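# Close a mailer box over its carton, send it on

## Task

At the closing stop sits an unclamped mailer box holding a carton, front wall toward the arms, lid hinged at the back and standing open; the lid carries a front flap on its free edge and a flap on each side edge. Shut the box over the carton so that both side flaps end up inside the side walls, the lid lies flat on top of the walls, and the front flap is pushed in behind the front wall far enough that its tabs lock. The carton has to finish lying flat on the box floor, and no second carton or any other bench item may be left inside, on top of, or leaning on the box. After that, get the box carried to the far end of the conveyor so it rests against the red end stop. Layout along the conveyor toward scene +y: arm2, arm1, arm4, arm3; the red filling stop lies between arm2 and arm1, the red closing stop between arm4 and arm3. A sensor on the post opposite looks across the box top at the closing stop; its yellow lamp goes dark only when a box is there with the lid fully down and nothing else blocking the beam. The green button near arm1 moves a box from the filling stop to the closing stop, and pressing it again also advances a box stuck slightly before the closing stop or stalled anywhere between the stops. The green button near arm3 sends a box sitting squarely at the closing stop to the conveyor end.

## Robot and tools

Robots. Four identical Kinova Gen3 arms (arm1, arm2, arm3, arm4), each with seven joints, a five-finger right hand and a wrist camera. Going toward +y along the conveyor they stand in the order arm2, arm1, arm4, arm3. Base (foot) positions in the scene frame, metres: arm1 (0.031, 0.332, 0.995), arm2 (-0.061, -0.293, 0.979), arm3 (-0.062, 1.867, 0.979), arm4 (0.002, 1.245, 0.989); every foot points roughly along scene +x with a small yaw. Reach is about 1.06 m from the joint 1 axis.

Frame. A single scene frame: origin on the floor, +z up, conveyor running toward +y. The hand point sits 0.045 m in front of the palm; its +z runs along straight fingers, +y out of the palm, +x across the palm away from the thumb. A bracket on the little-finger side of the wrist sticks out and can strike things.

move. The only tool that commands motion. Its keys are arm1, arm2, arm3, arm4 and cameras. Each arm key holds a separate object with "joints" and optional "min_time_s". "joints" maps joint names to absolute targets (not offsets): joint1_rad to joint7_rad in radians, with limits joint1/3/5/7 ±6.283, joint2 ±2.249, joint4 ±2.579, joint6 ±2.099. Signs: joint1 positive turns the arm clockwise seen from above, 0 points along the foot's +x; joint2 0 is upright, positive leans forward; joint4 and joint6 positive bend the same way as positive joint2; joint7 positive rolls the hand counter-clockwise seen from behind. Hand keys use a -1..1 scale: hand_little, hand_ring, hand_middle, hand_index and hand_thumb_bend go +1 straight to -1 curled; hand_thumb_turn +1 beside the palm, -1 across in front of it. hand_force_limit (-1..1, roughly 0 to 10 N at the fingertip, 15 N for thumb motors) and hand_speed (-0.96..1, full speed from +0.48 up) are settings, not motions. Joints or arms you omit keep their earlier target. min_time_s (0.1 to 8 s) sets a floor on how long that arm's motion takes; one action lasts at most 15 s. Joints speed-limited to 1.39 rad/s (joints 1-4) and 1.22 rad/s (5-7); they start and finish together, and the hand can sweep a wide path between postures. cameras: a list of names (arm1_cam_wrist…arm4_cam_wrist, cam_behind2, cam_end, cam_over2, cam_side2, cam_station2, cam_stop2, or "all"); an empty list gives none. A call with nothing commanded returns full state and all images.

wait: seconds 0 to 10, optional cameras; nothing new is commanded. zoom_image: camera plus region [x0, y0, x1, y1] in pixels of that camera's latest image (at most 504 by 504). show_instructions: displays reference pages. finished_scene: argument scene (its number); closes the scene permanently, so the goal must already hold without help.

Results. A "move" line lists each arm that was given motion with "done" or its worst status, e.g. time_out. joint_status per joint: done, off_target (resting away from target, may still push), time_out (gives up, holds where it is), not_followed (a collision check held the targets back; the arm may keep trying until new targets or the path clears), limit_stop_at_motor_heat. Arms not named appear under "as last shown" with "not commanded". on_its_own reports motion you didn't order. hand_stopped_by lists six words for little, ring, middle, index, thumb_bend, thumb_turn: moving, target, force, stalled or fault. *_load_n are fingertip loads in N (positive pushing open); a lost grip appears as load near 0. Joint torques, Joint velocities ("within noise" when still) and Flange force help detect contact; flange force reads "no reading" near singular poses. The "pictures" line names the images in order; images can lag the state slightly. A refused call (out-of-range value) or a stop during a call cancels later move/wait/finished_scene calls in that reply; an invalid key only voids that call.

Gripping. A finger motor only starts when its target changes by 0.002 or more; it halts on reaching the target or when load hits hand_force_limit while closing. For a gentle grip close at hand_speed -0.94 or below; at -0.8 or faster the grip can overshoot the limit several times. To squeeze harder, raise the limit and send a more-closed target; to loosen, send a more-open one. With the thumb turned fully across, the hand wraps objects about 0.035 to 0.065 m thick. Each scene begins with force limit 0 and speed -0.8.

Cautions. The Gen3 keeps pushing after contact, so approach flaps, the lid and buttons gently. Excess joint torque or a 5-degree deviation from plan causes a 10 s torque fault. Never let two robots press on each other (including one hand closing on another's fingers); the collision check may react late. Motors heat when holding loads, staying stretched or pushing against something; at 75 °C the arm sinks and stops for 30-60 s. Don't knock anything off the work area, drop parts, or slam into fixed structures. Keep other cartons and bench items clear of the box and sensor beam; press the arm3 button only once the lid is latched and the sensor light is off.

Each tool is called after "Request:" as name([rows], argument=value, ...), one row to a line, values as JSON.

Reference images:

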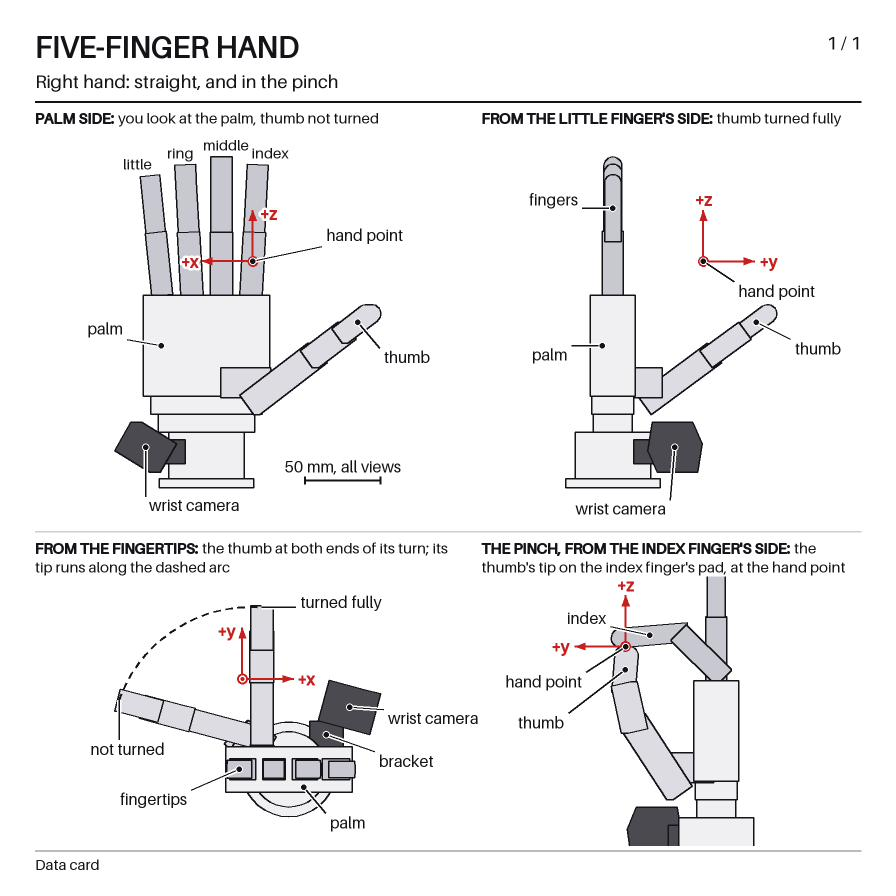

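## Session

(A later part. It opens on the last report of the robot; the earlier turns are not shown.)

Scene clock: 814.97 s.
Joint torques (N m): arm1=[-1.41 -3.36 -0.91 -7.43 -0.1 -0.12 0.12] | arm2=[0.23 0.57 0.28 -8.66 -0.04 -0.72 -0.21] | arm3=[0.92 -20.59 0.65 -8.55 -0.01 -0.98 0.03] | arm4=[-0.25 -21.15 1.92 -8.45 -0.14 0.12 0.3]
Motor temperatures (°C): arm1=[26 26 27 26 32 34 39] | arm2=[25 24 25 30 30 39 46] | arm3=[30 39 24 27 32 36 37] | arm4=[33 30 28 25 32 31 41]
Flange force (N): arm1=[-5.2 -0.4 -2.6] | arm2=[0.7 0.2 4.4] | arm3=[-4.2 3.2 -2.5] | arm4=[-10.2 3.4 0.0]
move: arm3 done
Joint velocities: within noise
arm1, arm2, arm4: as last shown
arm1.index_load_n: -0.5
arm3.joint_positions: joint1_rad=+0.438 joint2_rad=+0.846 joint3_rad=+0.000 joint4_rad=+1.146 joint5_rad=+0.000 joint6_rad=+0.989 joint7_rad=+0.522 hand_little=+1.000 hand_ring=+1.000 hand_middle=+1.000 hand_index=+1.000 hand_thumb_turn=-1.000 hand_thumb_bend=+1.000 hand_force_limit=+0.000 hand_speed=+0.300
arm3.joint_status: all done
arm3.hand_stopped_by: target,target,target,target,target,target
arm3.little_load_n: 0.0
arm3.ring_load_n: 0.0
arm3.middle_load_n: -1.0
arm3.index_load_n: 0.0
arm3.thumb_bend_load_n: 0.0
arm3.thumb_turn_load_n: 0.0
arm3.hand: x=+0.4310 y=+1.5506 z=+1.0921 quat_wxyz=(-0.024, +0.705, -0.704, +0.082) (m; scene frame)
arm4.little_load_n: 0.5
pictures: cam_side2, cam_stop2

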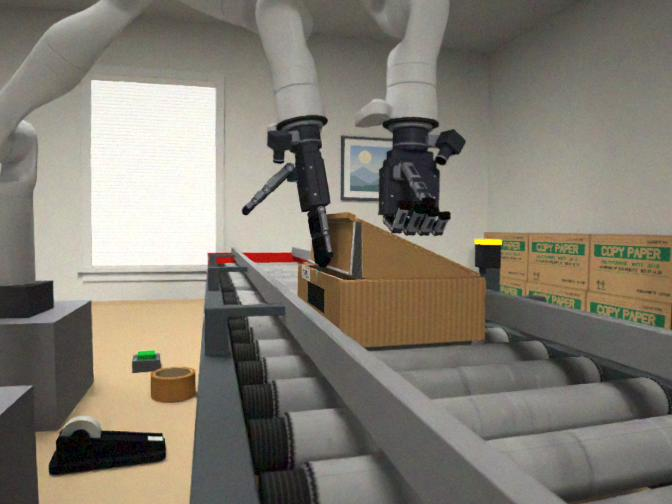

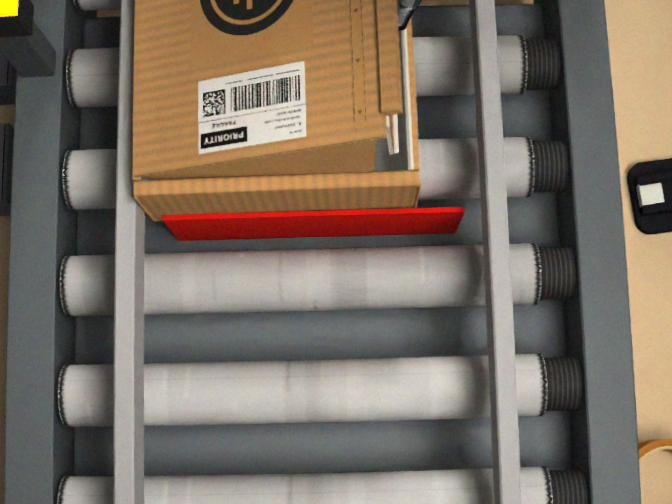

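Now press lid down with arm4: 1.080 then 1.070.

Request:
move(arm4={"joints":{"joint2_rad":0.9669,"joint4_rad":0.9584,"joint6_rad":1.2163},"min_time_s":1.2}, cameras=["cam_side2"])

Request:
zoom_image(camera="cam_side2", region=[200, 110, 500, 360])

Request:
move(arm4={"joints":{"joint2_rad":0.9772,"joint4_rad":0.9699,"joint6_rad":1.1945},"min_time_s":1.2}, cameras=["cam_side2","cam_stop2"])

Request:
zoom_image(camera="cam_side2", region=[200, 110, 500, 360])

Request:
zoom_image(camera="cam_stop2", region=[200, 0, 560, 260])

Scene clock: 823.10 s.
Joint torques (N m): arm1=[-1.42 -3.34 -0.92 -7.47 -0.13 -0.1 0.07] | arm2=[0.26 0.54 0.27 -8.67 -0.04 -0.73 -0.22] | arm3=[0.27 -22.01 0.13 -9.99 -0.24 -1.65 0.1] | arm4=[0.2 -18.01 2.12 -6.97 -0.02 -0.19 0.34]
Motor temperatures (°C): arm1=[26 26 27 26 32 34 39] | arm2=[25 24 25 30 30 39 46] | arm3=[30 40 24 27 32 36 37] | arm4=[33 30 28 25 32 31 41]
Flange force (N): arm1=[-5.2 -0.7 -2.3] | arm2=[0.6 0.2 4.4] | arm3=[-4.6 5.6 -1.0] | arm4=[-9.8 2.5 -5.8]
move: arm4 done
Joint velocities: within noise
arm1, arm2, arm3: as last shown
arm1.index_load_n: 0.0
arm2.thumb_bend_load_n: -0.5
arm3.little_load_n: -1.0
arm3.ring_load_n: -0.5
arm3.middle_load_n: -1.5
arm4.joint_positions: joint1_rad=-0.292 joint2_rad=+0.967 joint3_rad=+0.000 joint4_rad=+0.958 joint5_rad=+0.000 joint6_rad=+1.216 joint7_rad=+1.207 hand_little=-0.700 hand_ring=-0.700 hand_middle=-0.700 hand_index=-0.833 hand_thumb_turn=-1.000 hand_thumb_bend=+1.000 hand_force_limit=+0.000 hand_speed=+0.300
arm4.joint_status: all done
arm4.hand_stopped_by: target,target,target,target,target,target
arm4.little_load_n: 0.0
arm4.ring_load_n: 0.0
arm4.middle_load_n: 0.0
arm4.index_load_n: -1.5
arm4.thumb_bend_load_n: 0.0
arm4.thumb_turn_load_n: 0.0
arm4.hand: x=+0.5796 y=+1.3893 z=+1.0791 quat_wxyz=(+0.000, +1.000, +0.000, -0.002) (m; scene frame)
pictures: cam_side2

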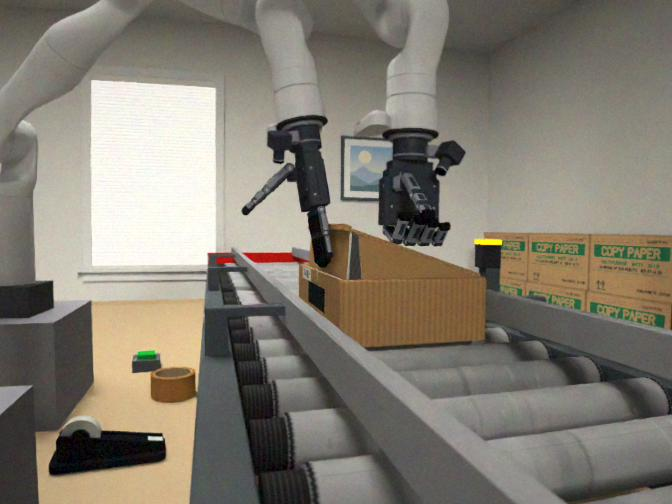

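Scaled by 1.680 from the camera's 672x504 image, which has a finer 960x720 frame.

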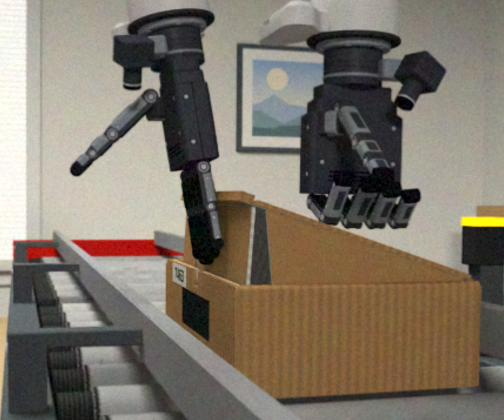

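Scene clock: 824.60 s.
Joint torques (N m): arm1=[-1.4 -3.34 -0.91 -7.48 -0.12 -0.11 0.11] | arm2=[0.26 0.55 0.22 -8.65 -0.04 -0.77 -0.23] | arm3=[-7.94 -32.16 -6.91 -21.69 -3.51 -7.58 0.15] | arm4=[-2.35 -2.97 -0.38 -2.36 -1.55 -3.33 0.26]
Motor temperatures (°C): arm1=[26 26 27 26 32 34 39] | arm2=[25 24 25 30 30 39 46] | arm3=[30 40 24 27 32 36 37] | arm4=[33 30 28 25 32 31 41]
Flange force (N): arm1=[-5.1 -0.5 -2.3] | arm2=[0.6 0.0 4.2] | arm3=[-4.6 29.1 7.5] | arm4=[-11.7 7.4 -33.8]
move: arm4 done
Joint velocities: within noise
arm1, arm2, arm3: as last shown
arm2.thumb_bend_load_n: 0.0
arm3.little_load_n: -3.0
arm3.ring_load_n: -5.0
arm3.middle_load_n: -3.0
arm3.index_load_n: -2.0
arm3.hand: x=+0.4308 y=+1.5506 z=+1.0920 quat_wxyz=(-0.024, +0.705, -0.704, +0.082) (m; scene frame)
arm4.joint_positions: joint1_rad=-0.292 joint2_rad=+0.977 joint3_rad=+0.000 joint4_rad=+0.970 joint5_rad=+0.000 joint6_rad=+1.194 joint7_rad=+1.207 hand_little=-0.700 hand_ring=-0.700 hand_middle=-0.700 hand_index=-0.834 hand_thumb_turn=-1.000 hand_thumb_bend=+1.000 hand_force_limit=+0.000 hand_speed=+0.300
arm4.joint_status: all done
arm4.hand_stopped_by: target,target,target,target,target,target
arm4.little_load_n: 0.0
arm4.ring_load_n: 0.0
arm4.middle_load_n: 0.0
arm4.index_load_n: -10.5
arm4.thumb_bend_load_n: 0.0
arm4.thumb_turn_load_n: 0.0
arm4.hand: x=+0.5796 y=+1.3893 z=+1.0692 quat_wxyz=(+0.000, +1.000, +0.000, -0.002) (m; scene frame)
pictures: cam_side2, cam_stop2

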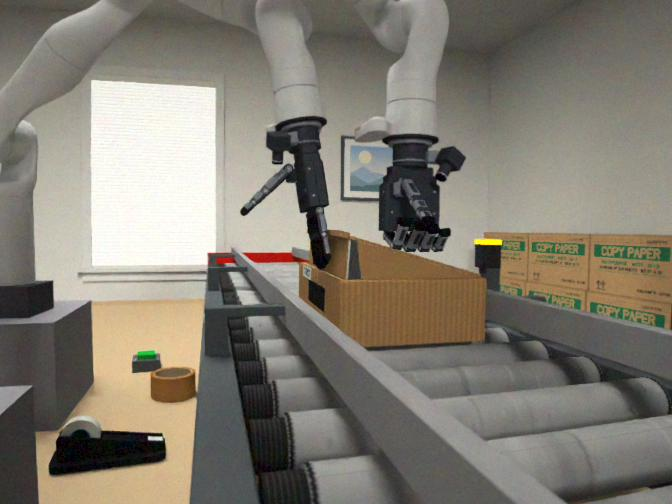

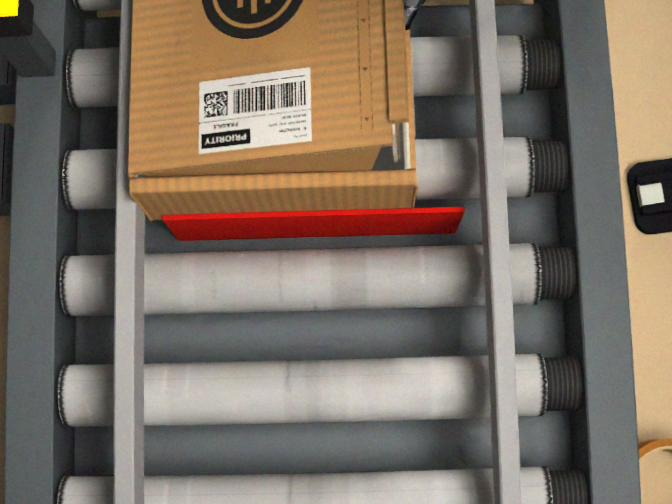

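Scaled by 1.680 from the camera's 672x504 image, which has a finer 960x720 frame.

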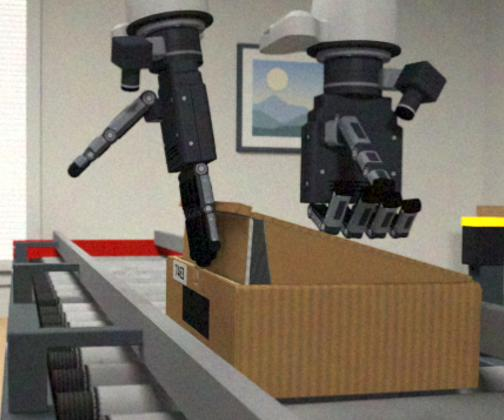

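Scaled by 1.400 from the camera's 672x504 image, which has a finer 960x720 frame.

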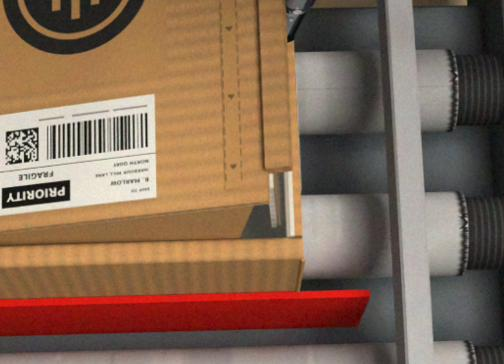

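Request:
move(arm3={"joints": {"joint1_rad": 0.4869, "joint2_rad": 0.6519, "joint4_rad": 1.4953, "joint6_rad": 0.8444, "joint7_rad": 0.5709}}, cameras=["cam_side2", "cam_stop2"])

Scene clock: 866.87 s.
Joint torques (N m): arm1=[-1.38 -3.34 -0.86 -7.48 -0.1 -0.13 0.1] | arm2=[0.17 0.57 0.24 -8.63 0 -0.75 -0.22] | arm3=[1.01 -17.31 0.64 -7.61 0.04 -0.64 0.04] | arm4=[-0.27 -20.99 1.92 -8.15 -0.17 0.12 0.3]
Motor temperatures (°C): arm1=[26 26 27 26 32 34 39] | arm2=[25 24 25 30 30 39 46] | arm3=[30 42 24 28 32 37 37] | arm4=[32 29 28 25 32 32 41]
Flange force (N): arm1=[-5.1 -0.4 -2.4] | arm2=[0.7 0.2 4.2] | arm3=[-3.8 1.4 -2.1] | arm4=[-9.8 3.3 -0.9]
move: arm3 done
Joint velocities: within noise
arm1, arm2, arm4: as last shown
arm3.joint_positions: joint1_rad=+0.487 joint2_rad=+0.652 joint3_rad=+0.000 joint4_rad=+1.495 joint5_rad=+0.000 joint6_rad=+0.844 joint7_rad=+0.571 hand_little=+1.000 hand_ring=+1.000 hand_middle=+1.000 hand_index=+1.000 hand_thumb_turn=-1.000 hand_thumb_bend=+1.000 hand_force_limit=+0.000 hand_speed=+0.300
arm3.joint_status: all done
arm3.hand_stopped_by: target,target,target,target,target,target
arm3.little_load_n: 0.0
arm3.ring_load_n: 0.0
arm3.middle_load_n: -0.5
arm3.index_load_n: 0.0
arm3.thumb_bend_load_n: 0.0
arm3.thumb_turn_load_n: 0.0
arm3.hand: x=+0.3406 y=+1.5707 z=+1.1041 quat_wxyz=(-0.019, +0.705, -0.705, +0.078) (m; scene frame)
arm4.joint_positions: joint1_rad=-0.292 joint2_rad=+0.977 joint3_rad=+0.000 joint4_rad=+0.970 joint5_rad=+0.000 joint6_rad=+1.194 joint7_rad=+1.207 hand_little=-0.700 hand_ring=-0.700 hand_middle=-0.700 hand_index=-0.833 hand_thumb_turn=-1.000 hand_thumb_bend=+1.000 hand_force_limit=+0.000 hand_speed=+0.300
arm4.index_load_n: -0.5
pictures: cam_side2, cam_stop2

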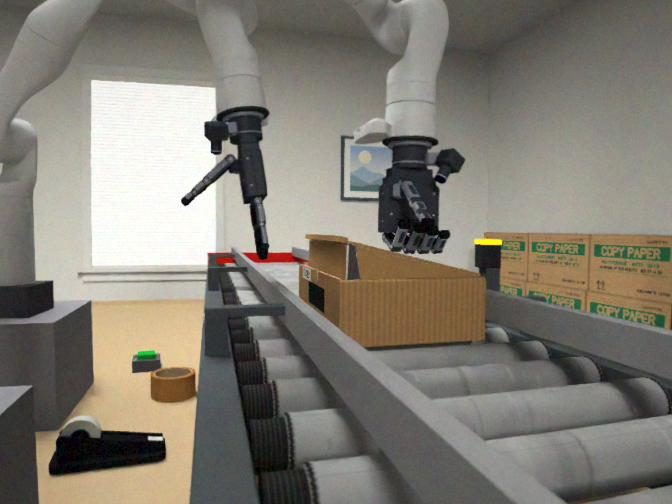

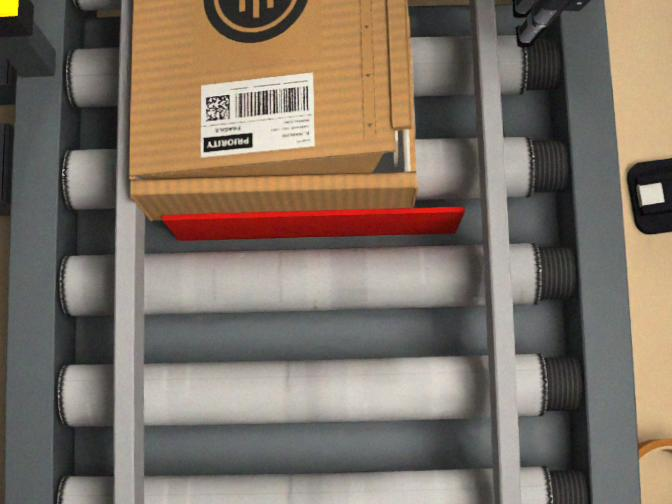

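Request:
zoom_image(camera="cam_side2", region=[270, 210, 510, 350])

Request:
zoom_image(camera="cam_stop2", region=[340, 0, 480, 230])

Scaled by 2.100 from the camera's 672x504 image, which has a finer 960x720 frame.

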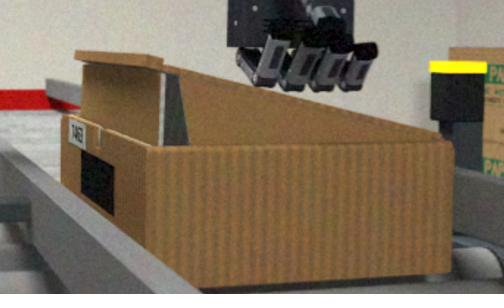

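Scaled by 2.191 from the camera's 672x504 image, which has a finer 960x720 frame.

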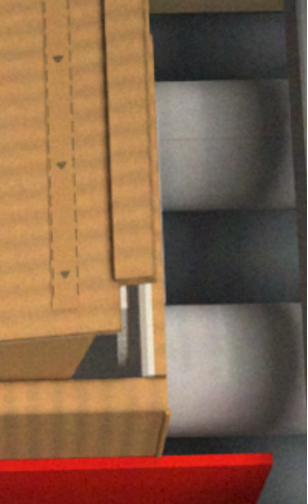

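Request:
move(arm4={"joints": {"joint2_rad": 0.8997, "joint4_rad": 0.8039, "joint6_rad": 1.438}}, arm3={"joints": {"joint1_rad": 0.2, "joint2_rad": 0.2, "joint4_rad": 1.6, "joint6_rad": 1.2}})

Request:
move(arm4={"joints": {"joint1_rad": -0.4004, "joint2_rad": 0.8427, "joint4_rad": 1.0861, "joint6_rad": 1.2128, "joint7_rad": 1.0984}}, cameras=["cam_side2", "cam_stop2"])

Scene clock: 877.03 s.
Joint torques (N m): arm1=[-1.37 -3.33 -0.88 -7.45 -0.12 -0.1 0.09] | arm2=[0.27 0.53 0.21 -8.65 -0.05 -0.74 -0.19] | arm3=[1.12 -10.72 0.49 -8.64 -0.01 -0.62 0.01] | arm4=[-0.24 -20.92 1.9 -8.83 -0.16 0.11 0.3]
Motor temperatures (°C): arm1=[26 26 27 25 32 34 39] | arm2=[25 24 25 30 30 39 46] | arm3=[30 42 24 28 32 37 37] | arm4=[32 29 28 25 32 32 41]
Flange force (N): arm1=[-5.1 -0.5 -2.4] | arm2=[0.6 0.1 4.3] | arm3=[-4.2 1.3 -0.8] | arm4=[-11.8 3.9 1.9]
move: arm3 done; arm4 done
Joint velocities: within noise
arm1, arm2: as last shown
arm3.joint_positions: joint1_rad=+0.200 joint2_rad=+0.200 joint3_rad=+0.000 joint4_rad=+1.600 joint5_rad=+0.000 joint6_rad=+1.200 joint7_rad=+0.571 hand_little=+1.000 hand_ring=+1.000 hand_middle=+1.000 hand_index=+1.000 hand_thumb_turn=-1.000 hand_thumb_bend=+1.000 hand_force_limit=+0.000 hand_speed=+0.300
arm3.joint_status: all done
arm3.hand_stopped_by: target,target,target,target,target,target
arm3.little_load_n: 0.0
arm3.ring_load_n: 0.0
arm3.middle_load_n: 0.0
arm3.index_load_n: 0.0
arm3.thumb_bend_load_n: -0.5
arm3.thumb_turn_load_n: 0.0
arm3.hand: x=+0.2793 y=+1.7345 z=+1.2810 quat_wxyz=(-0.027, +0.799, -0.597, +0.072) (m; scene frame)
arm4.joint_positions: joint1_rad=-0.292 joint2_rad=+0.900 joint3_rad=+0.000 joint4_rad=+0.804 joint5_rad=+0.000 joint6_rad=+1.438 joint7_rad=+1.207 hand_little=-0.700 hand_ring=-0.700 hand_middle=-0.700 hand_index=-0.833 hand_thumb_turn=-1.000 hand_thumb_bend=+1.000 hand_force_limit=+0.000 hand_speed=+0.300
arm4.joint_status: all done
arm4.hand_stopped_by: target,target,target,target,target,target
arm4.little_load_n: 0.0
arm4.ring_load_n: 0.0
arm4.middle_load_n: 0.0
arm4.index_load_n: 0.0
arm4.thumb_bend_load_n: 0.0
arm4.thumb_turn_load_n: 0.0
arm4.hand: x=+0.5800 y=+1.3893 z=+1.1694 quat_wxyz=(+0.000, +1.000, +0.000, -0.002) (m; scene frame)
pictures: none

Scene clock: 878.40 s.
Joint torques (N m): arm1=[-1.38 -3.36 -0.89 -7.46 -0.1 -0.09 0.08] | arm2=[0.24 0.52 0.25 -8.61 -0.02 -0.75 -0.21] | arm3=[1.01 -10.77 0.5 -8.72 0.05 -0.62 0.04] | arm4=[-0.27 -19.77 1.89 -8.35 -0.17 0.13 0.32]
Motor temperatures (°C): arm1=[26 26 27 25 32 34 39] | arm2=[25 24 25 30 30 39 46] | arm3=[30 42 24 28 32 37 37] | arm4=[32 29 28 25 32 32 41]
Flange force (N): arm1=[-5.2 -0.5 -2.3] | arm2=[0.6 0.3 4.1] | arm3=[-4.1 1.5 -0.5] | arm4=[-8.7 3.9 0.1]
move: arm4 done
Joint velocities: within noise
arm1, arm2, arm3: as last shown
arm2.little_load_n: -0.5
arm3.thumb_bend_load_n: 0.0
arm4.joint_positions: joint1_rad=-0.400 joint2_rad=+0.843 joint3_rad=+0.000 joint4_rad=+1.086 joint5_rad=+0.000 joint6_rad=+1.213 joint7_rad=+1.098 hand_little=-0.700 hand_ring=-0.700 hand_middle=-0.700 hand_index=-0.833 hand_thumb_turn=-1.000 hand_thumb_bend=+1.000 hand_force_limit=+0.000 hand_speed=+0.300
arm4.joint_status: all done
arm4.hand_stopped_by: target,target,target,target,target,target
arm4.little_load_n: 0.0
arm4.ring_load_n: 0.0
arm4.middle_load_n: 0.0
arm4.index_load_n: 0.0
arm4.thumb_bend_load_n: 0.0
arm4.thumb_turn_load_n: 0.0
arm4.hand: x=+0.5249 y=+1.4392 z=+1.1194 quat_wxyz=(+0.000, +1.000, +0.000, -0.002) (m; scene frame)
pictures: cam_side2, cam_stop2

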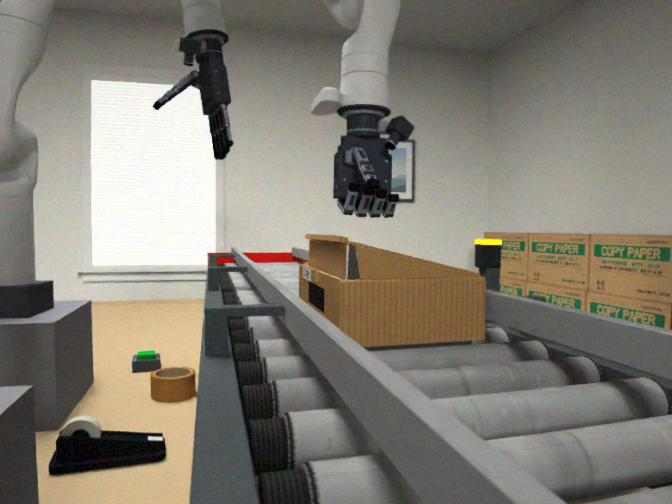

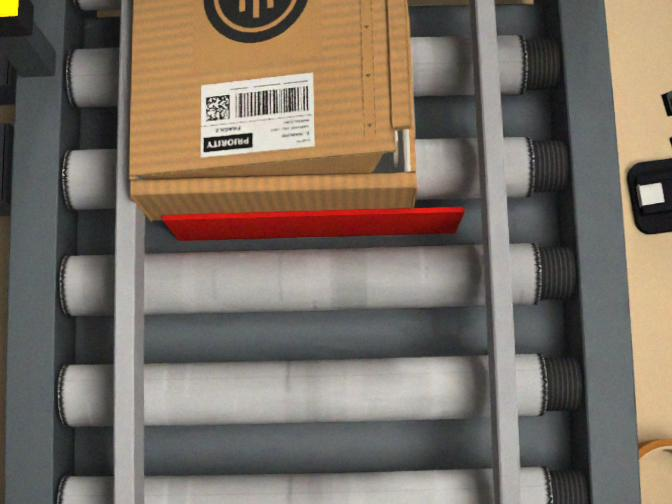

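Request:
move(arm4={"joints": {"joint2_rad": 0.89, "joint4_rad": 1.1421, "joint6_rad": 1.1095}, "min_time_s": 1.5}, cameras=["cam_side2"])

Request:
move(arm4={"joints": {"joint2_rad": 0.914, "joint4_rad": 1.1612, "joint6_rad": 1.0664}, "min_time_s": 1.5}, cameras=["cam_side2", "cam_stop2"])

Scene clock: 883.07 s.
Joint torques (N m): arm1=[-1.43 -3.34 -0.91 -7.47 -0.11 -0.13 0.09] | arm2=[0.25 0.52 0.19 -8.64 -0.04 -0.75 -0.2] | arm3=[1.11 -10.75 0.56 -8.69 0.03 -0.65 0.04] | arm4=[-0.21 -19.13 1.89 -7.71 -0.14 -0.06 0.32]
Motor temperatures (°C): arm1=[26 26 27 25 32 34 39] | arm2=[25 24 25 30 29 39 46] | arm3=[30 42 24 28 32 37 37] | arm4=[32 29 28 25 32 32 41]
Flange force (N): arm1=[-5.2 -0.6 -2.4] | arm2=[0.5 0.0 4.2] | arm3=[-4.3 1.3 -0.7] | arm4=[-8.3 3.7 -2.4]
move: arm4 done
Joint velocities: within noise
arm1.joint_positions: joint1_rad=-0.650 joint2_rad=-0.343 joint3_rad=-0.090 joint4_rad=+1.573 joint5_rad=+0.015 joint6_rad=+1.951 joint7_rad=-2.107 hand_little=+1.000 hand_ring=+1.000 hand_middle=+1.000 hand_index=+1.000 hand_thumb_turn=+1.000 hand_thumb_bend=+1.000 hand_force_limit=+0.000 hand_speed=-0.800
arm1.joint_status: not commanded
arm1.hand_stopped_by: target,target,target,target,target,target
arm1.little_load_n: 0.0
arm1.ring_load_n: 0.0
arm1.middle_load_n: 0.0
arm1.index_load_n: 0.0
arm1.thumb_bend_load_n: 0.0
arm1.thumb_turn_load_n: 0.0
arm1.hand: x=+0.1650 y=+0.4818 z=+1.4547 quat_wxyz=(+0.007, +0.127, -0.991, +0.029) (m; scene frame)
arm2.joint_positions: joint1_rad=-0.428 joint2_rad=-0.464 joint3_rad=-0.028 joint4_rad=+1.425 joint5_rad=-0.012 joint6_rad=+1.987 joint7_rad=-1.896 hand_little=+1.000 hand_ring=+1.000 hand_middle=+1.000 hand_index=+1.000 hand_thumb_turn=+1.000 hand_thumb_bend=+1.000 hand_force_limit=+0.000 hand_speed=-0.800
arm2.joint_status: not commanded
arm2.hand_stopped_by: target,target,target,target,target,target
arm2.little_load_n: 0.0
arm2.ring_load_n: 0.0
arm2.middle_load_n: 0.0
arm2.index_load_n: 0.0
arm2.thumb_bend_load_n: 0.0
arm2.thumb_turn_load_n: 0.0
arm2.hand: x=+0.1008 y=-0.2043 z=+1.5124 quat_wxyz=(-0.087, +0.016, -0.996, -0.031) (m; scene frame)
arm3: as last shown
arm4.joint_positions: joint1_rad=-0.400 joint2_rad=+0.890 joint3_rad=+0.000 joint4_rad=+1.142 joint5_rad=+0.000 joint6_rad=+1.109 joint7_rad=+1.098 hand_little=-0.700 hand_ring=-0.700 hand_middle=-0.700 hand_index=-0.833 hand_thumb_turn=-1.000 hand_thumb_bend=+1.000 hand_force_limit=+0.000 hand_speed=+0.300
arm4.joint_status: all done
arm4.hand_stopped_by: target,target,target,target,target,target
arm4.little_load_n: 0.0
arm4.ring_load_n: 0.0
arm4.middle_load_n: 0.0
arm4.index_load_n: 0.0
arm4.thumb_bend_load_n: 0.0
arm4.thumb_turn_load_n: 0.0
arm4.hand: x=+0.5247 y=+1.4392 z=+1.0745 quat_wxyz=(+0.000, +1.000, +0.000, -0.002) (m; scene frame)
pictures: cam_side2

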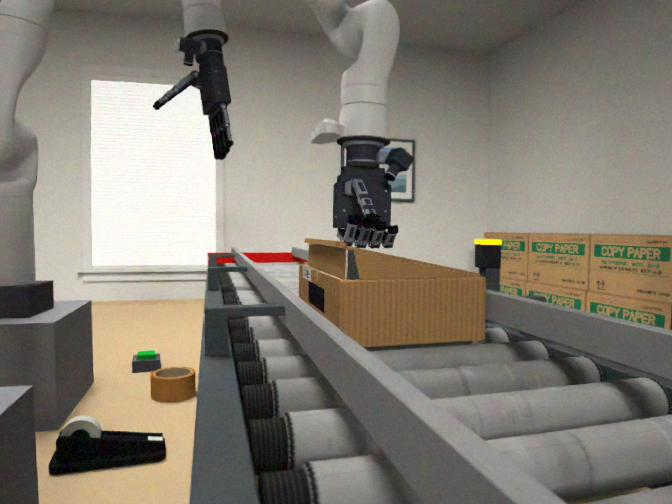

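Scene clock: 884.87 s.
Joint torques (N m): arm1=[-1.38 -3.33 -0.9 -7.42 -0.11 -0.13 0.13] | arm2=[0.24 0.56 0.21 -8.64 -0.05 -0.78 -0.19] | arm3=[1.08 -10.69 0.47 -8.68 -0.02 -0.63 0.03] | arm4=[-0.11 -19.2 2 -7.56 -0.11 -0.08 0.32]
Motor temperatures (°C): arm1=[26 26 27 25 32 34 39] | arm2=[25 24 25 30 29 39 46] | arm3=[30 42 24 28 32 37 37] | arm4=[32 29 28 25 32 32 41]
Flange force (N): arm1=[-5.1 -0.4 -2.6] | arm2=[0.7 0.1 4.2] | arm3=[-4.3 1.5 -0.7] | arm4=[-8.3 3.5 -2.8]
move: arm4 done
Joint velocities: within noise
arm1, arm2, arm3: as last shown
arm3.index_load_n: -0.5
arm4.joint_positions: joint1_rad=-0.400 joint2_rad=+0.914 joint3_rad=+0.000 joint4_rad=+1.161 joint5_rad=+0.000 joint6_rad=+1.066 joint7_rad=+1.098 hand_little=-0.700 hand_ring=-0.700 hand_middle=-0.700 hand_index=-0.833 hand_thumb_turn=-1.000 hand_thumb_bend=+1.000 hand_force_limit=+0.000 hand_speed=+0.300
arm4.joint_status: all done
arm4.hand_stopped_by: target,target,target,target,target,target
arm4.little_load_n: 0.0
arm4.ring_load_n: 0.0
arm4.middle_load_n: -0.5
arm4.index_load_n: 0.0
arm4.thumb_bend_load_n: -0.5
arm4.thumb_turn_load_n: 0.0
arm4.hand: x=+0.5245 y=+1.4392 z=+1.0545 quat_wxyz=(+0.000, +1.000, +0.000, -0.002) (m; scene frame)
pictures: cam_side2, cam_stop2

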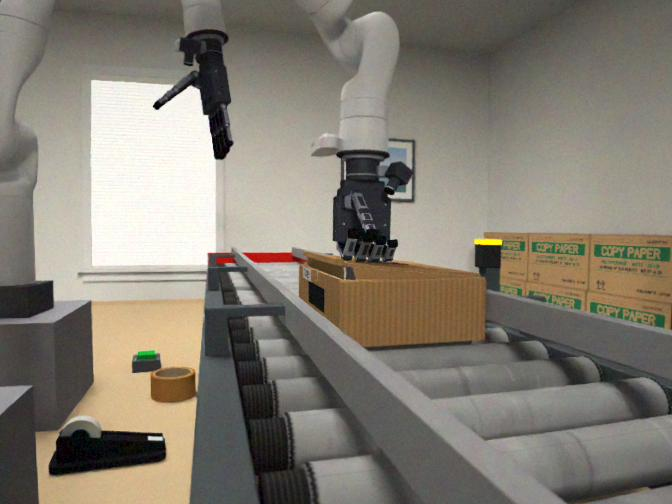

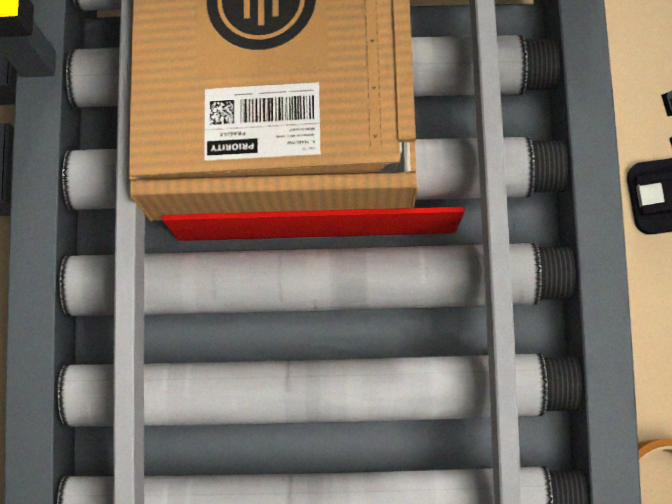

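Request:
move(arm4={"joints": {"joint2_rad": 0.9331, "joint4_rad": 1.173, "joint6_rad": 1.0355}, "min_time_s": 1.2}, cameras=["cam_side2", "cam_stop2"])

Scene clock: 888.83 s.
Joint torques (N m): arm1=[-1.39 -3.32 -0.88 -7.46 -0.09 -0.12 0.09] | arm2=[0.28 0.57 0.26 -8.62 -0.07 -0.77 -0.21] | arm3=[1.07 -10.7 0.56 -8.66 0 -0.65 0.03] | arm4=[0.45 -7.38 1.92 -5.42 -0.12 -3.1 0.6]
Motor temperatures (°C): arm1=[26 26 27 25 32 34 39] | arm2=[25 24 25 30 29 39 46] | arm3=[30 41 24 28 32 37 37] | arm4=[32 29 28 25 32 32 41]
Flange force (N): arm1=[-5.1 -0.5 -2.4] | arm2=[0.7 0.1 4.1] | arm3=[-4.2 1.4 -0.8] | arm4=[-16.0 5.6 -26.4]
move: arm4 done
Joint velocities: within noise
arm1, arm2, arm3: as last shown
arm1.middle_load_n: -0.5
arm2.middle_load_n: -0.5
arm3.index_load_n: 0.0
arm4.joint_positions: joint1_rad=-0.400 joint2_rad=+0.933 joint3_rad=+0.000 joint4_rad=+1.173 joint5_rad=+0.000 joint6_rad=+1.036 joint7_rad=+1.098 hand_little=-0.700 hand_ring=-0.700 hand_middle=-0.700 hand_index=-0.833 hand_thumb_turn=-1.000 hand_thumb_bend=+1.000 hand_force_limit=+0.000 hand_speed=+0.300
arm4.joint_status: all done
arm4.hand_stopped_by: target,target,target,target,target,target
arm4.little_load_n: -4.5
arm4.ring_load_n: -4.0
arm4.middle_load_n: -1.5
arm4.index_load_n: 0.0
arm4.thumb_bend_load_n: 0.0
arm4.thumb_turn_load_n: 0.0
arm4.hand: x=+0.5245 y=+1.4392 z=+1.0397 quat_wxyz=(+0.000, +1.000, +0.000, -0.002) (m; scene frame)
pictures: cam_side2, cam_stop2

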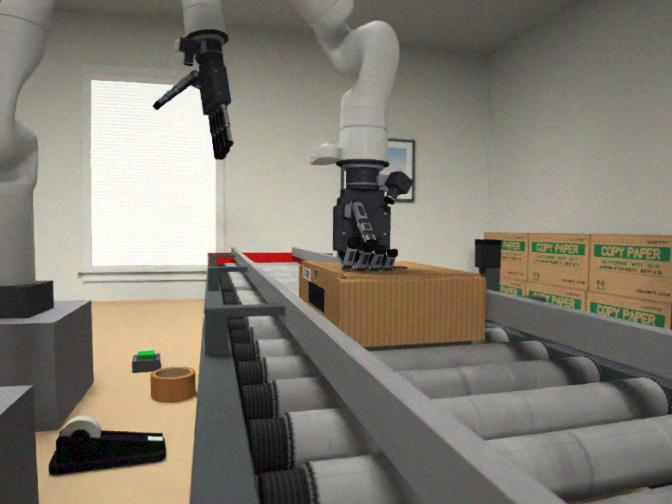

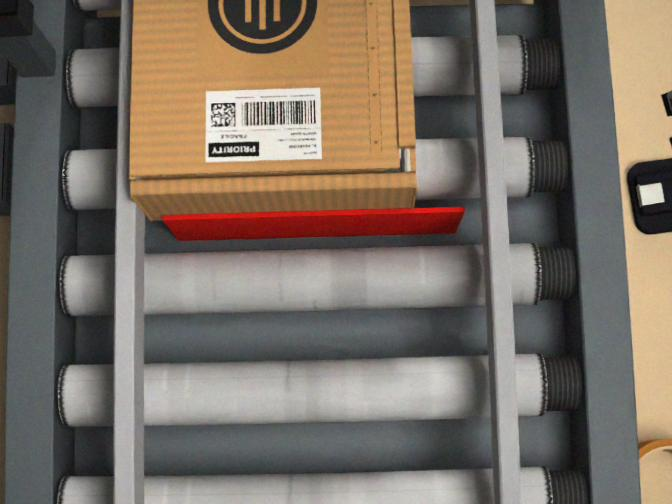

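Request:
move(arm4={"joints": {"joint2_rad": 0.9365, "joint4_rad": 1.175, "joint6_rad": 1.0301}, "min_time_s": 0.5})

Request:
move(arm4={"joints": {"joint2_rad": 0.8427, "joint4_rad": 1.0861, "joint6_rad": 1.2128}, "min_time_s": 1}, cameras=["cam_side2", "cam_stop2", "cam_end"])

Request:
zoom_image(camera="cam_side2", region=[270, 210, 510, 350])

Request:
zoom_image(camera="cam_end", region=[400, 200, 600, 350])

Scene clock: 894.53 s.
Joint torques (N m): arm1=[-1.43 -3.33 -0.89 -7.45 -0.11 -0.09 0.09] | arm2=[0.22 0.51 0.27 -8.64 -0.04 -0.76 -0.2] | arm3=[1.04 -10.72 0.51 -8.71 0.03 -0.64 0.05] | arm4=[0.75 10.77 1.25 -2.07 -0.39 -7.53 1.01]
Motor temperatures (°C): arm1=[26 26 27 25 32 34 39] | arm2=[25 24 25 30 29 39 46] | arm3=[30 41 24 28 32 37 37] | arm4=[32 29 28 25 32 32 41]
Flange force (N): arm1=[-5.1 -0.5 -2.4] | arm2=[0.6 0.3 4.2] | arm3=[-4.2 1.5 -0.6] | arm4=[-26.6 9.2 -62.1]
move: arm4 done
Joint velocities: within noise
arm1, arm2, arm3: as last shown
arm1.middle_load_n: 0.0
arm1.index_load_n: 0.5
arm1.thumb_turn_load_n: -0.5
arm2.middle_load_n: 0.0
arm4.joint_positions: joint1_rad=-0.400 joint2_rad=+0.936 joint3_rad=+0.000 joint4_rad=+1.175 joint5_rad=+0.000 joint6_rad=+1.030 joint7_rad=+1.098 hand_little=-0.701 hand_ring=-0.701 hand_middle=-0.701 hand_index=-0.833 hand_thumb_turn=-1.000 hand_thumb_bend=+1.000 hand_force_limit=+0.000 hand_speed=+0.300
arm4.joint_status: all done
arm4.hand_stopped_by: target,target,target,target,target,target
arm4.little_load_n: -8.0
arm4.ring_load_n: -9.0
arm4.middle_load_n: -6.5
arm4.index_load_n: 0.0
arm4.thumb_bend_load_n: 0.0
arm4.thumb_turn_load_n: 0.0
arm4.hand: x=+0.5245 y=+1.4391 z=+1.0371 quat_wxyz=(+0.000, +1.000, +0.000, -0.002) (m; scene frame)
pictures: none

Scene clock: 895.83 s.
Joint torques (N m): arm1=[-1.38 -3.36 -0.91 -7.45 -0.08 -0.11 0.08] | arm2=[0.27 0.57 0.18 -8.64 -0.06 -0.76 -0.21] | arm3=[1.1 -10.71 0.54 -8.65 -0.01 -0.66 0.06] | arm4=[-0.28 -19.82 1.91 -8.34 -0.18 0.13 0.33]
Motor temperatures (°C): arm1=[26 26 27 25 32 34 39] | arm2=[25 24 25 30 29 39 46] | arm3=[30 41 24 28 31 37 37] | arm4=[32 29 28 25 32 32 41]
Flange force (N): arm1=[-5.2 -0.5 -2.4] | arm2=[0.6 -0.1 4.2] | arm3=[-4.3 1.3 -0.9] | arm4=[-8.5 3.8 0.2]
move: arm4 done
Joint velocities: within noise
arm1, arm2, arm3: as last shown
arm1.thumb_turn_load_n: 0.0
arm3.ring_load_n: -0.5
arm3.thumb_turn_load_n: -0.5
arm4.joint_positions: joint1_rad=-0.400 joint2_rad=+0.843 joint3_rad=+0.000 joint4_rad=+1.086 joint5_rad=+0.000 joint6_rad=+1.213 joint7_rad=+1.098 hand_little=-0.700 hand_ring=-0.700 hand_middle=-0.700 hand_index=-0.833 hand_thumb_turn=-1.000 hand_thumb_bend=+1.000 hand_force_limit=+0.000 hand_speed=+0.300
arm4.joint_status: all done
arm4.hand_stopped_by: target,target,target,target,target,target
arm4.little_load_n: 0.0
arm4.ring_load_n: 0.0
arm4.middle_load_n: 0.0
arm4.index_load_n: 0.0
arm4.thumb_bend_load_n: 0.0
arm4.thumb_turn_load_n: 0.0
arm4.hand: x=+0.5249 y=+1.4392 z=+1.1194 quat_wxyz=(+0.000, +1.000, +0.000, -0.002) (m; scene frame)
pictures: cam_end, cam_side2, cam_stop2

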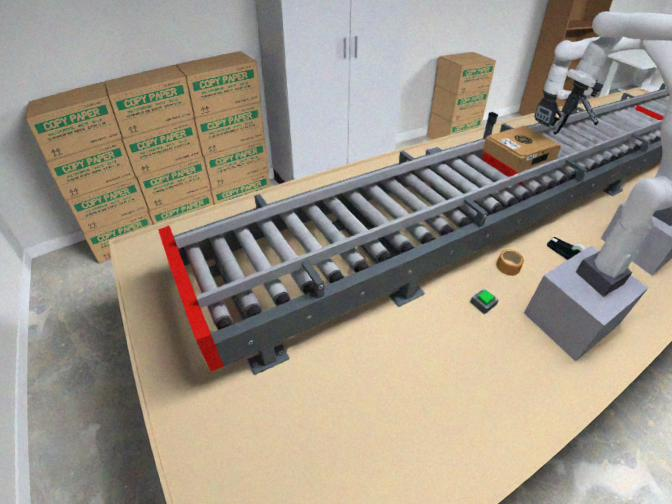

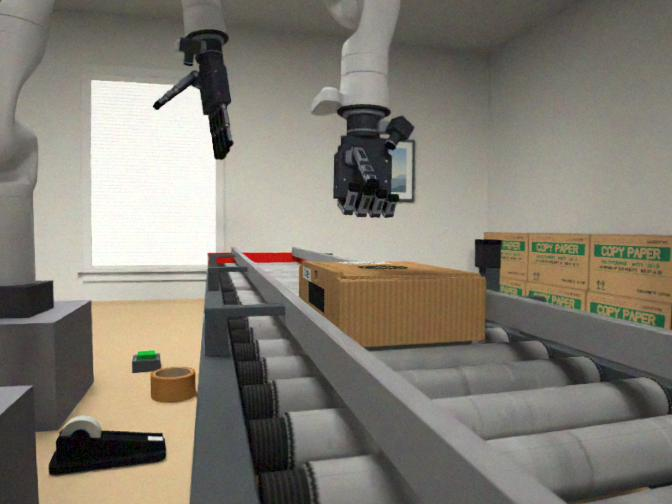

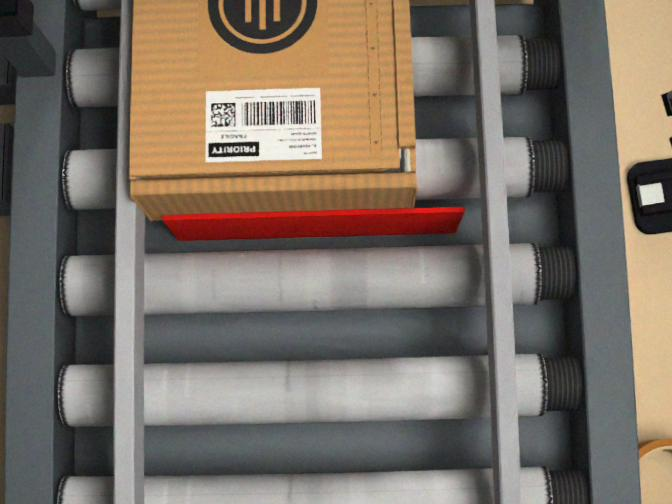

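Scaled by 2.100 from the camera's 672x504 image, which has a finer 960x720 frame.

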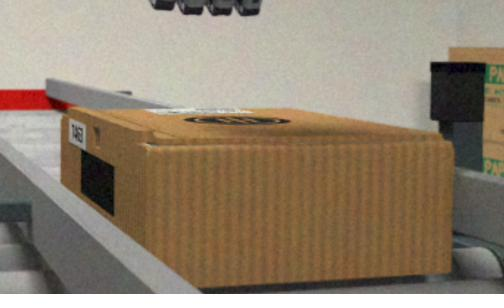

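Scaled by 2.520 from the camera's 672x504 image, which has a finer 960x720 frame.

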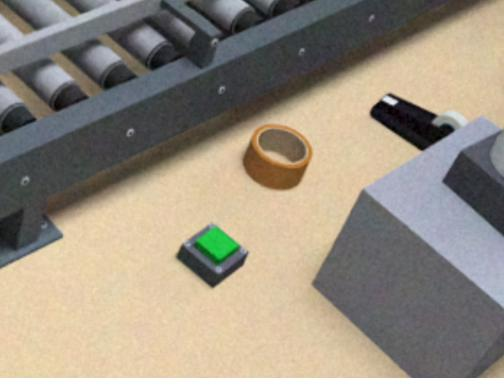

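Request:
move(arm4={"joints": {"joint1_rad": -0.113, "joint2_rad": 0.7442, "joint4_rad": 1.0174, "joint6_rad": 1.38, "joint7_rad": 1.3858, "hand_little": 1, "hand_ring": 1, "hand_middle": 1, "hand_index": 1, "hand_speed": 0.3}}, arm3={"joints": {"joint1_rad": -1.027, "joint2_rad": 0.2, "joint4_rad": 2.2, "joint6_rad": 0.75, "joint7_rad": -0.943, "hand_little": -0.7, "hand_ring": -0.7, "hand_index": -0.7, "hand_thumb_turn": -1}})

Request:
move(arm4={"joints": {"joint1_rad": -0.1459, "joint2_rad": 0.9152, "joint4_rad": 1.2331, "joint6_rad": 0.9933, "joint7_rad": 1.3529}}, arm3={"joints": {"joint1_rad": -1.027, "joint2_rad": 0.795, "joint4_rad": 2.183, "joint6_rad": 0.163, "joint7_rad": -0.943}}, cameras=["cam_side2", "cam_stop2", "cam_end", "arm3_cam_wrist"])

Request:
zoom_image(camera="cam_end", region=[400, 200, 600, 350])

Scene clock: 907.87 s.
Joint torques (N m): arm1=[-1.44 -3.36 -0.91 -7.49 -0.09 -0.1 0.09] | arm2=[0.25 0.55 0.26 -8.64 -0.03 -0.74 -0.22] | arm3=[1.23 -8.15 0.63 -5.87 0.03 -0.33 0.02] | arm4=[-0.21 -18.92 1.88 -8.75 -0.17 0.1 0.32]
Motor temperatures (°C): arm1=[26 26 27 25 32 34 39] | arm2=[25 24 25 30 29 39 46] | arm3=[30 41 24 28 31 37 37] | arm4=[32 29 28 25 32 32 41]
Flange force (N): arm1=[-5.2 -0.5 -2.3] | arm2=[0.6 0.2 4.3] | arm3=[0.1 4.6 -2.7] | arm4=[-9.9 1.2 1.7]
move: arm3 done; arm4 done
Joint velocities: within noise
arm1, arm2: as last shown
arm1.index_load_n: 0.0
arm2.ring_load_n: -0.5
arm3.joint_positions: joint1_rad=-1.027 joint2_rad=+0.200 joint3_rad=+0.000 joint4_rad=+2.200 joint5_rad=+0.000 joint6_rad=+0.750 joint7_rad=-0.943 hand_little=-0.700 hand_ring=-0.700 hand_middle=+1.000 hand_index=-0.700 hand_thumb_turn=-1.000 hand_thumb_bend=+1.000 hand_force_limit=+0.000 hand_speed=+0.300
arm3.joint_status: all done
arm3.hand_stopped_by: target,target,target,target,target,target
arm3.little_load_n: 0.0
arm3.ring_load_n: 0.0
arm3.middle_load_n: 0.0
arm3.index_load_n: 0.0
arm3.thumb_bend_load_n: 0.0
arm3.thumb_turn_load_n: 0.0
arm3.hand: x=+0.0682 y=+2.1211 z=+1.1236 quat_wxyz=(+0.001, +0.707, -0.707, +0.006) (m; scene frame)
arm4.joint_positions: joint1_rad=-0.113 joint2_rad=+0.744 joint3_rad=+0.000 joint4_rad=+1.017 joint5_rad=+0.000 joint6_rad=+1.380 joint7_rad=+1.386 hand_little=+1.000 hand_ring=+1.000 hand_middle=+1.000 hand_index=+1.000 hand_thumb_turn=-1.000 hand_thumb_bend=+1.000 hand_force_limit=+0.000 hand_speed=+0.300
arm4.joint_status: all done
arm4.hand_stopped_by: target,target,target,target,target,target
arm4.little_load_n: 0.0
arm4.ring_load_n: 0.0
arm4.middle_load_n: 0.0
arm4.index_load_n: 0.0
arm4.thumb_bend_load_n: -0.5
arm4.thumb_turn_load_n: 0.0
arm4.hand: x=+0.5602 y=+1.2693 z=+1.1994 quat_wxyz=(+0.000, +1.000, +0.000, -0.002) (m; scene frame)
pictures: none

Scene clock: 909.73 s.
Joint torques (N m): arm1=[-1.42 -3.33 -0.88 -7.47 -0.12 -0.08 0.11] | arm2=[0.25 0.51 0.3 -8.66 -0.08 -0.76 -0.19] | arm3=[1.25 -13.71 0.78 -1.67 0.06 -0.36 0.07] | arm4=[-0.21 -19.87 1.93 -7.51 -0.16 0.11 0.28]
Motor temperatures (°C): arm1=[26 26 27 25 32 34 39] | arm2=[25 24 25 30 29 39 46] | arm3=[30 40 24 28 31 37 37] | arm4=[32 29 28 25 32 32 41]
Flange force (N): arm1=[-5.1 -0.4 -2.3] | arm2=[0.6 0.3 4.2] | arm3=[-1.6 3.1 -4.1] | arm4=[-7.9 1.5 -1.4]
move: arm3 done; arm4 done
Joint velocities: within noise
arm1, arm2: as last shown
arm1.middle_load_n: 0.5
arm2.ring_load_n: 0.0
arm2.thumb_turn_load_n: -0.5
arm3.joint_positions: joint1_rad=-1.027 joint2_rad=+0.795 joint3_rad=+0.000 joint4_rad=+2.183 joint5_rad=+0.000 joint6_rad=+0.163 joint7_rad=-0.943 hand_little=-0.700 hand_ring=-0.700 hand_middle=+1.000 hand_index=-0.700 hand_thumb_turn=-1.000 hand_thumb_bend=+1.000 hand_force_limit=+0.000 hand_speed=+0.300
arm3.joint_status: all done
arm3.hand_stopped_by: target,target,target,target,target,target
arm3.little_load_n: 0.5
arm3.ring_load_n: 0.0
arm3.middle_load_n: -0.5
arm3.index_load_n: 0.0
arm3.thumb_bend_load_n: 0.0
arm3.thumb_turn_load_n: 0.0
arm3.hand: x=+0.1049 y=+2.1680 z=+0.9277 quat_wxyz=(-0.004, +0.707, -0.707, +0.005) (m; scene frame)
arm4.joint_positions: joint1_rad=-0.146 joint2_rad=+0.915 joint3_rad=+0.000 joint4_rad=+1.233 joint5_rad=+0.000 joint6_rad=+0.993 joint7_rad=+1.353 hand_little=+1.000 hand_ring=+1.000 hand_middle=+1.000 hand_index=+1.000 hand_thumb_turn=-1.000 hand_thumb_bend=+1.000 hand_force_limit=+0.000 hand_speed=+0.300
arm4.joint_status: all done
arm4.hand_stopped_by: target,target,target,target,target,target
arm4.little_load_n: 0.0
arm4.ring_load_n: 0.0
arm4.middle_load_n: 0.0
arm4.index_load_n: 0.0
arm4.thumb_bend_load_n: 0.0
arm4.thumb_turn_load_n: 0.0
arm4.hand: x=+0.5595 y=+1.2892 z=+1.0343 quat_wxyz=(+0.000, +1.000, +0.000, -0.002) (m; scene frame)
pictures: arm3_cam_wrist, cam_end, cam_side2, cam_stop2
camera_calibration:
arm3_cam_wrist: T_world_to_cam=[[-0.965039, -0.260268, -0.0309861, 0.692501], [-0.240794, 0.833657, 0.497026, -2.24001], [-0.103528, 0.48711, -0.867182, -0.127367], [0, 0, 0, 1]] pos_world=[0.115725, 2.10967, 1.02435]

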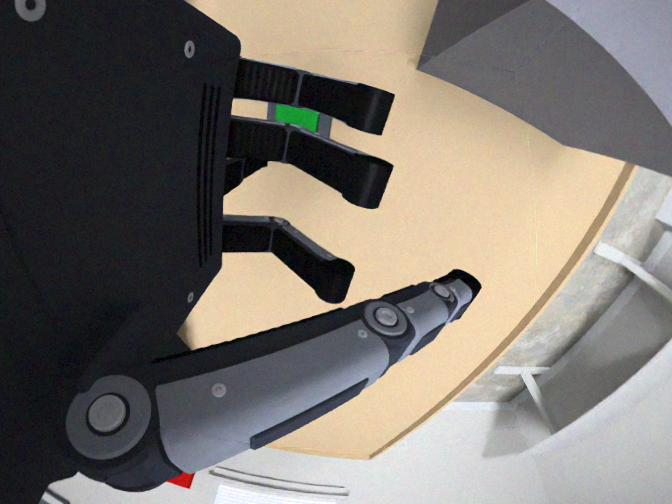

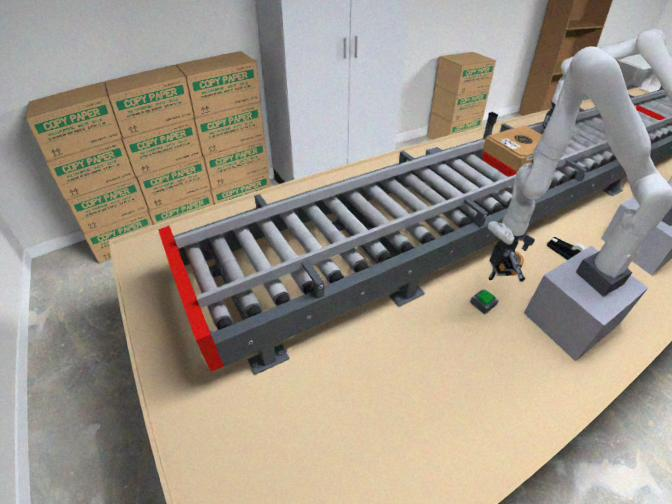

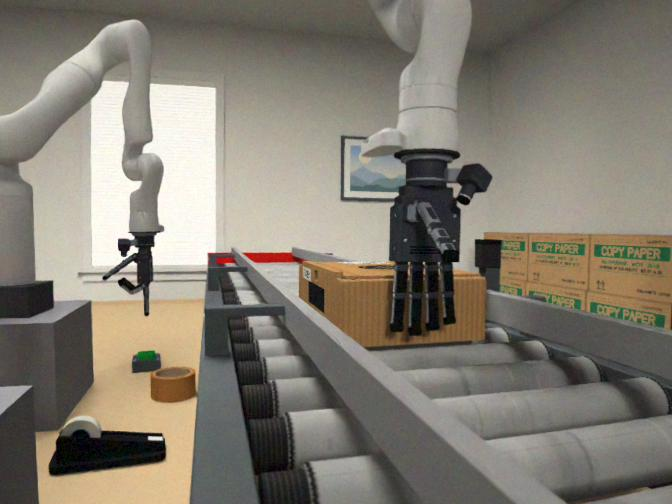

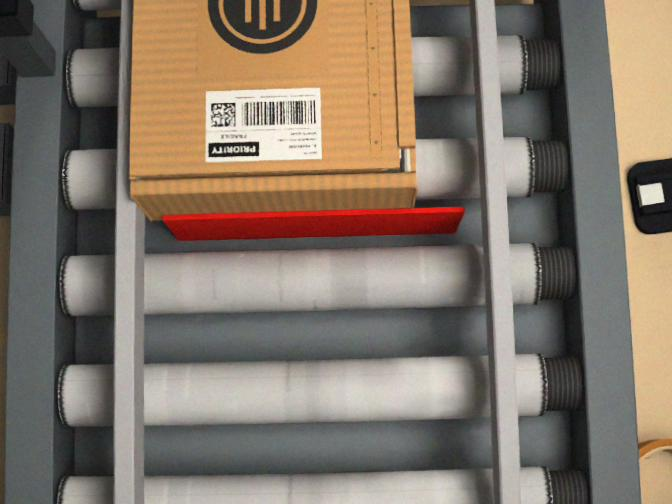

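Scaled by 2.520 from the camera's 672x504 image, which has a finer 960x720 frame.

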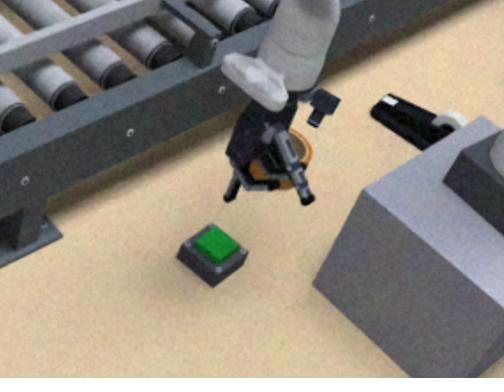

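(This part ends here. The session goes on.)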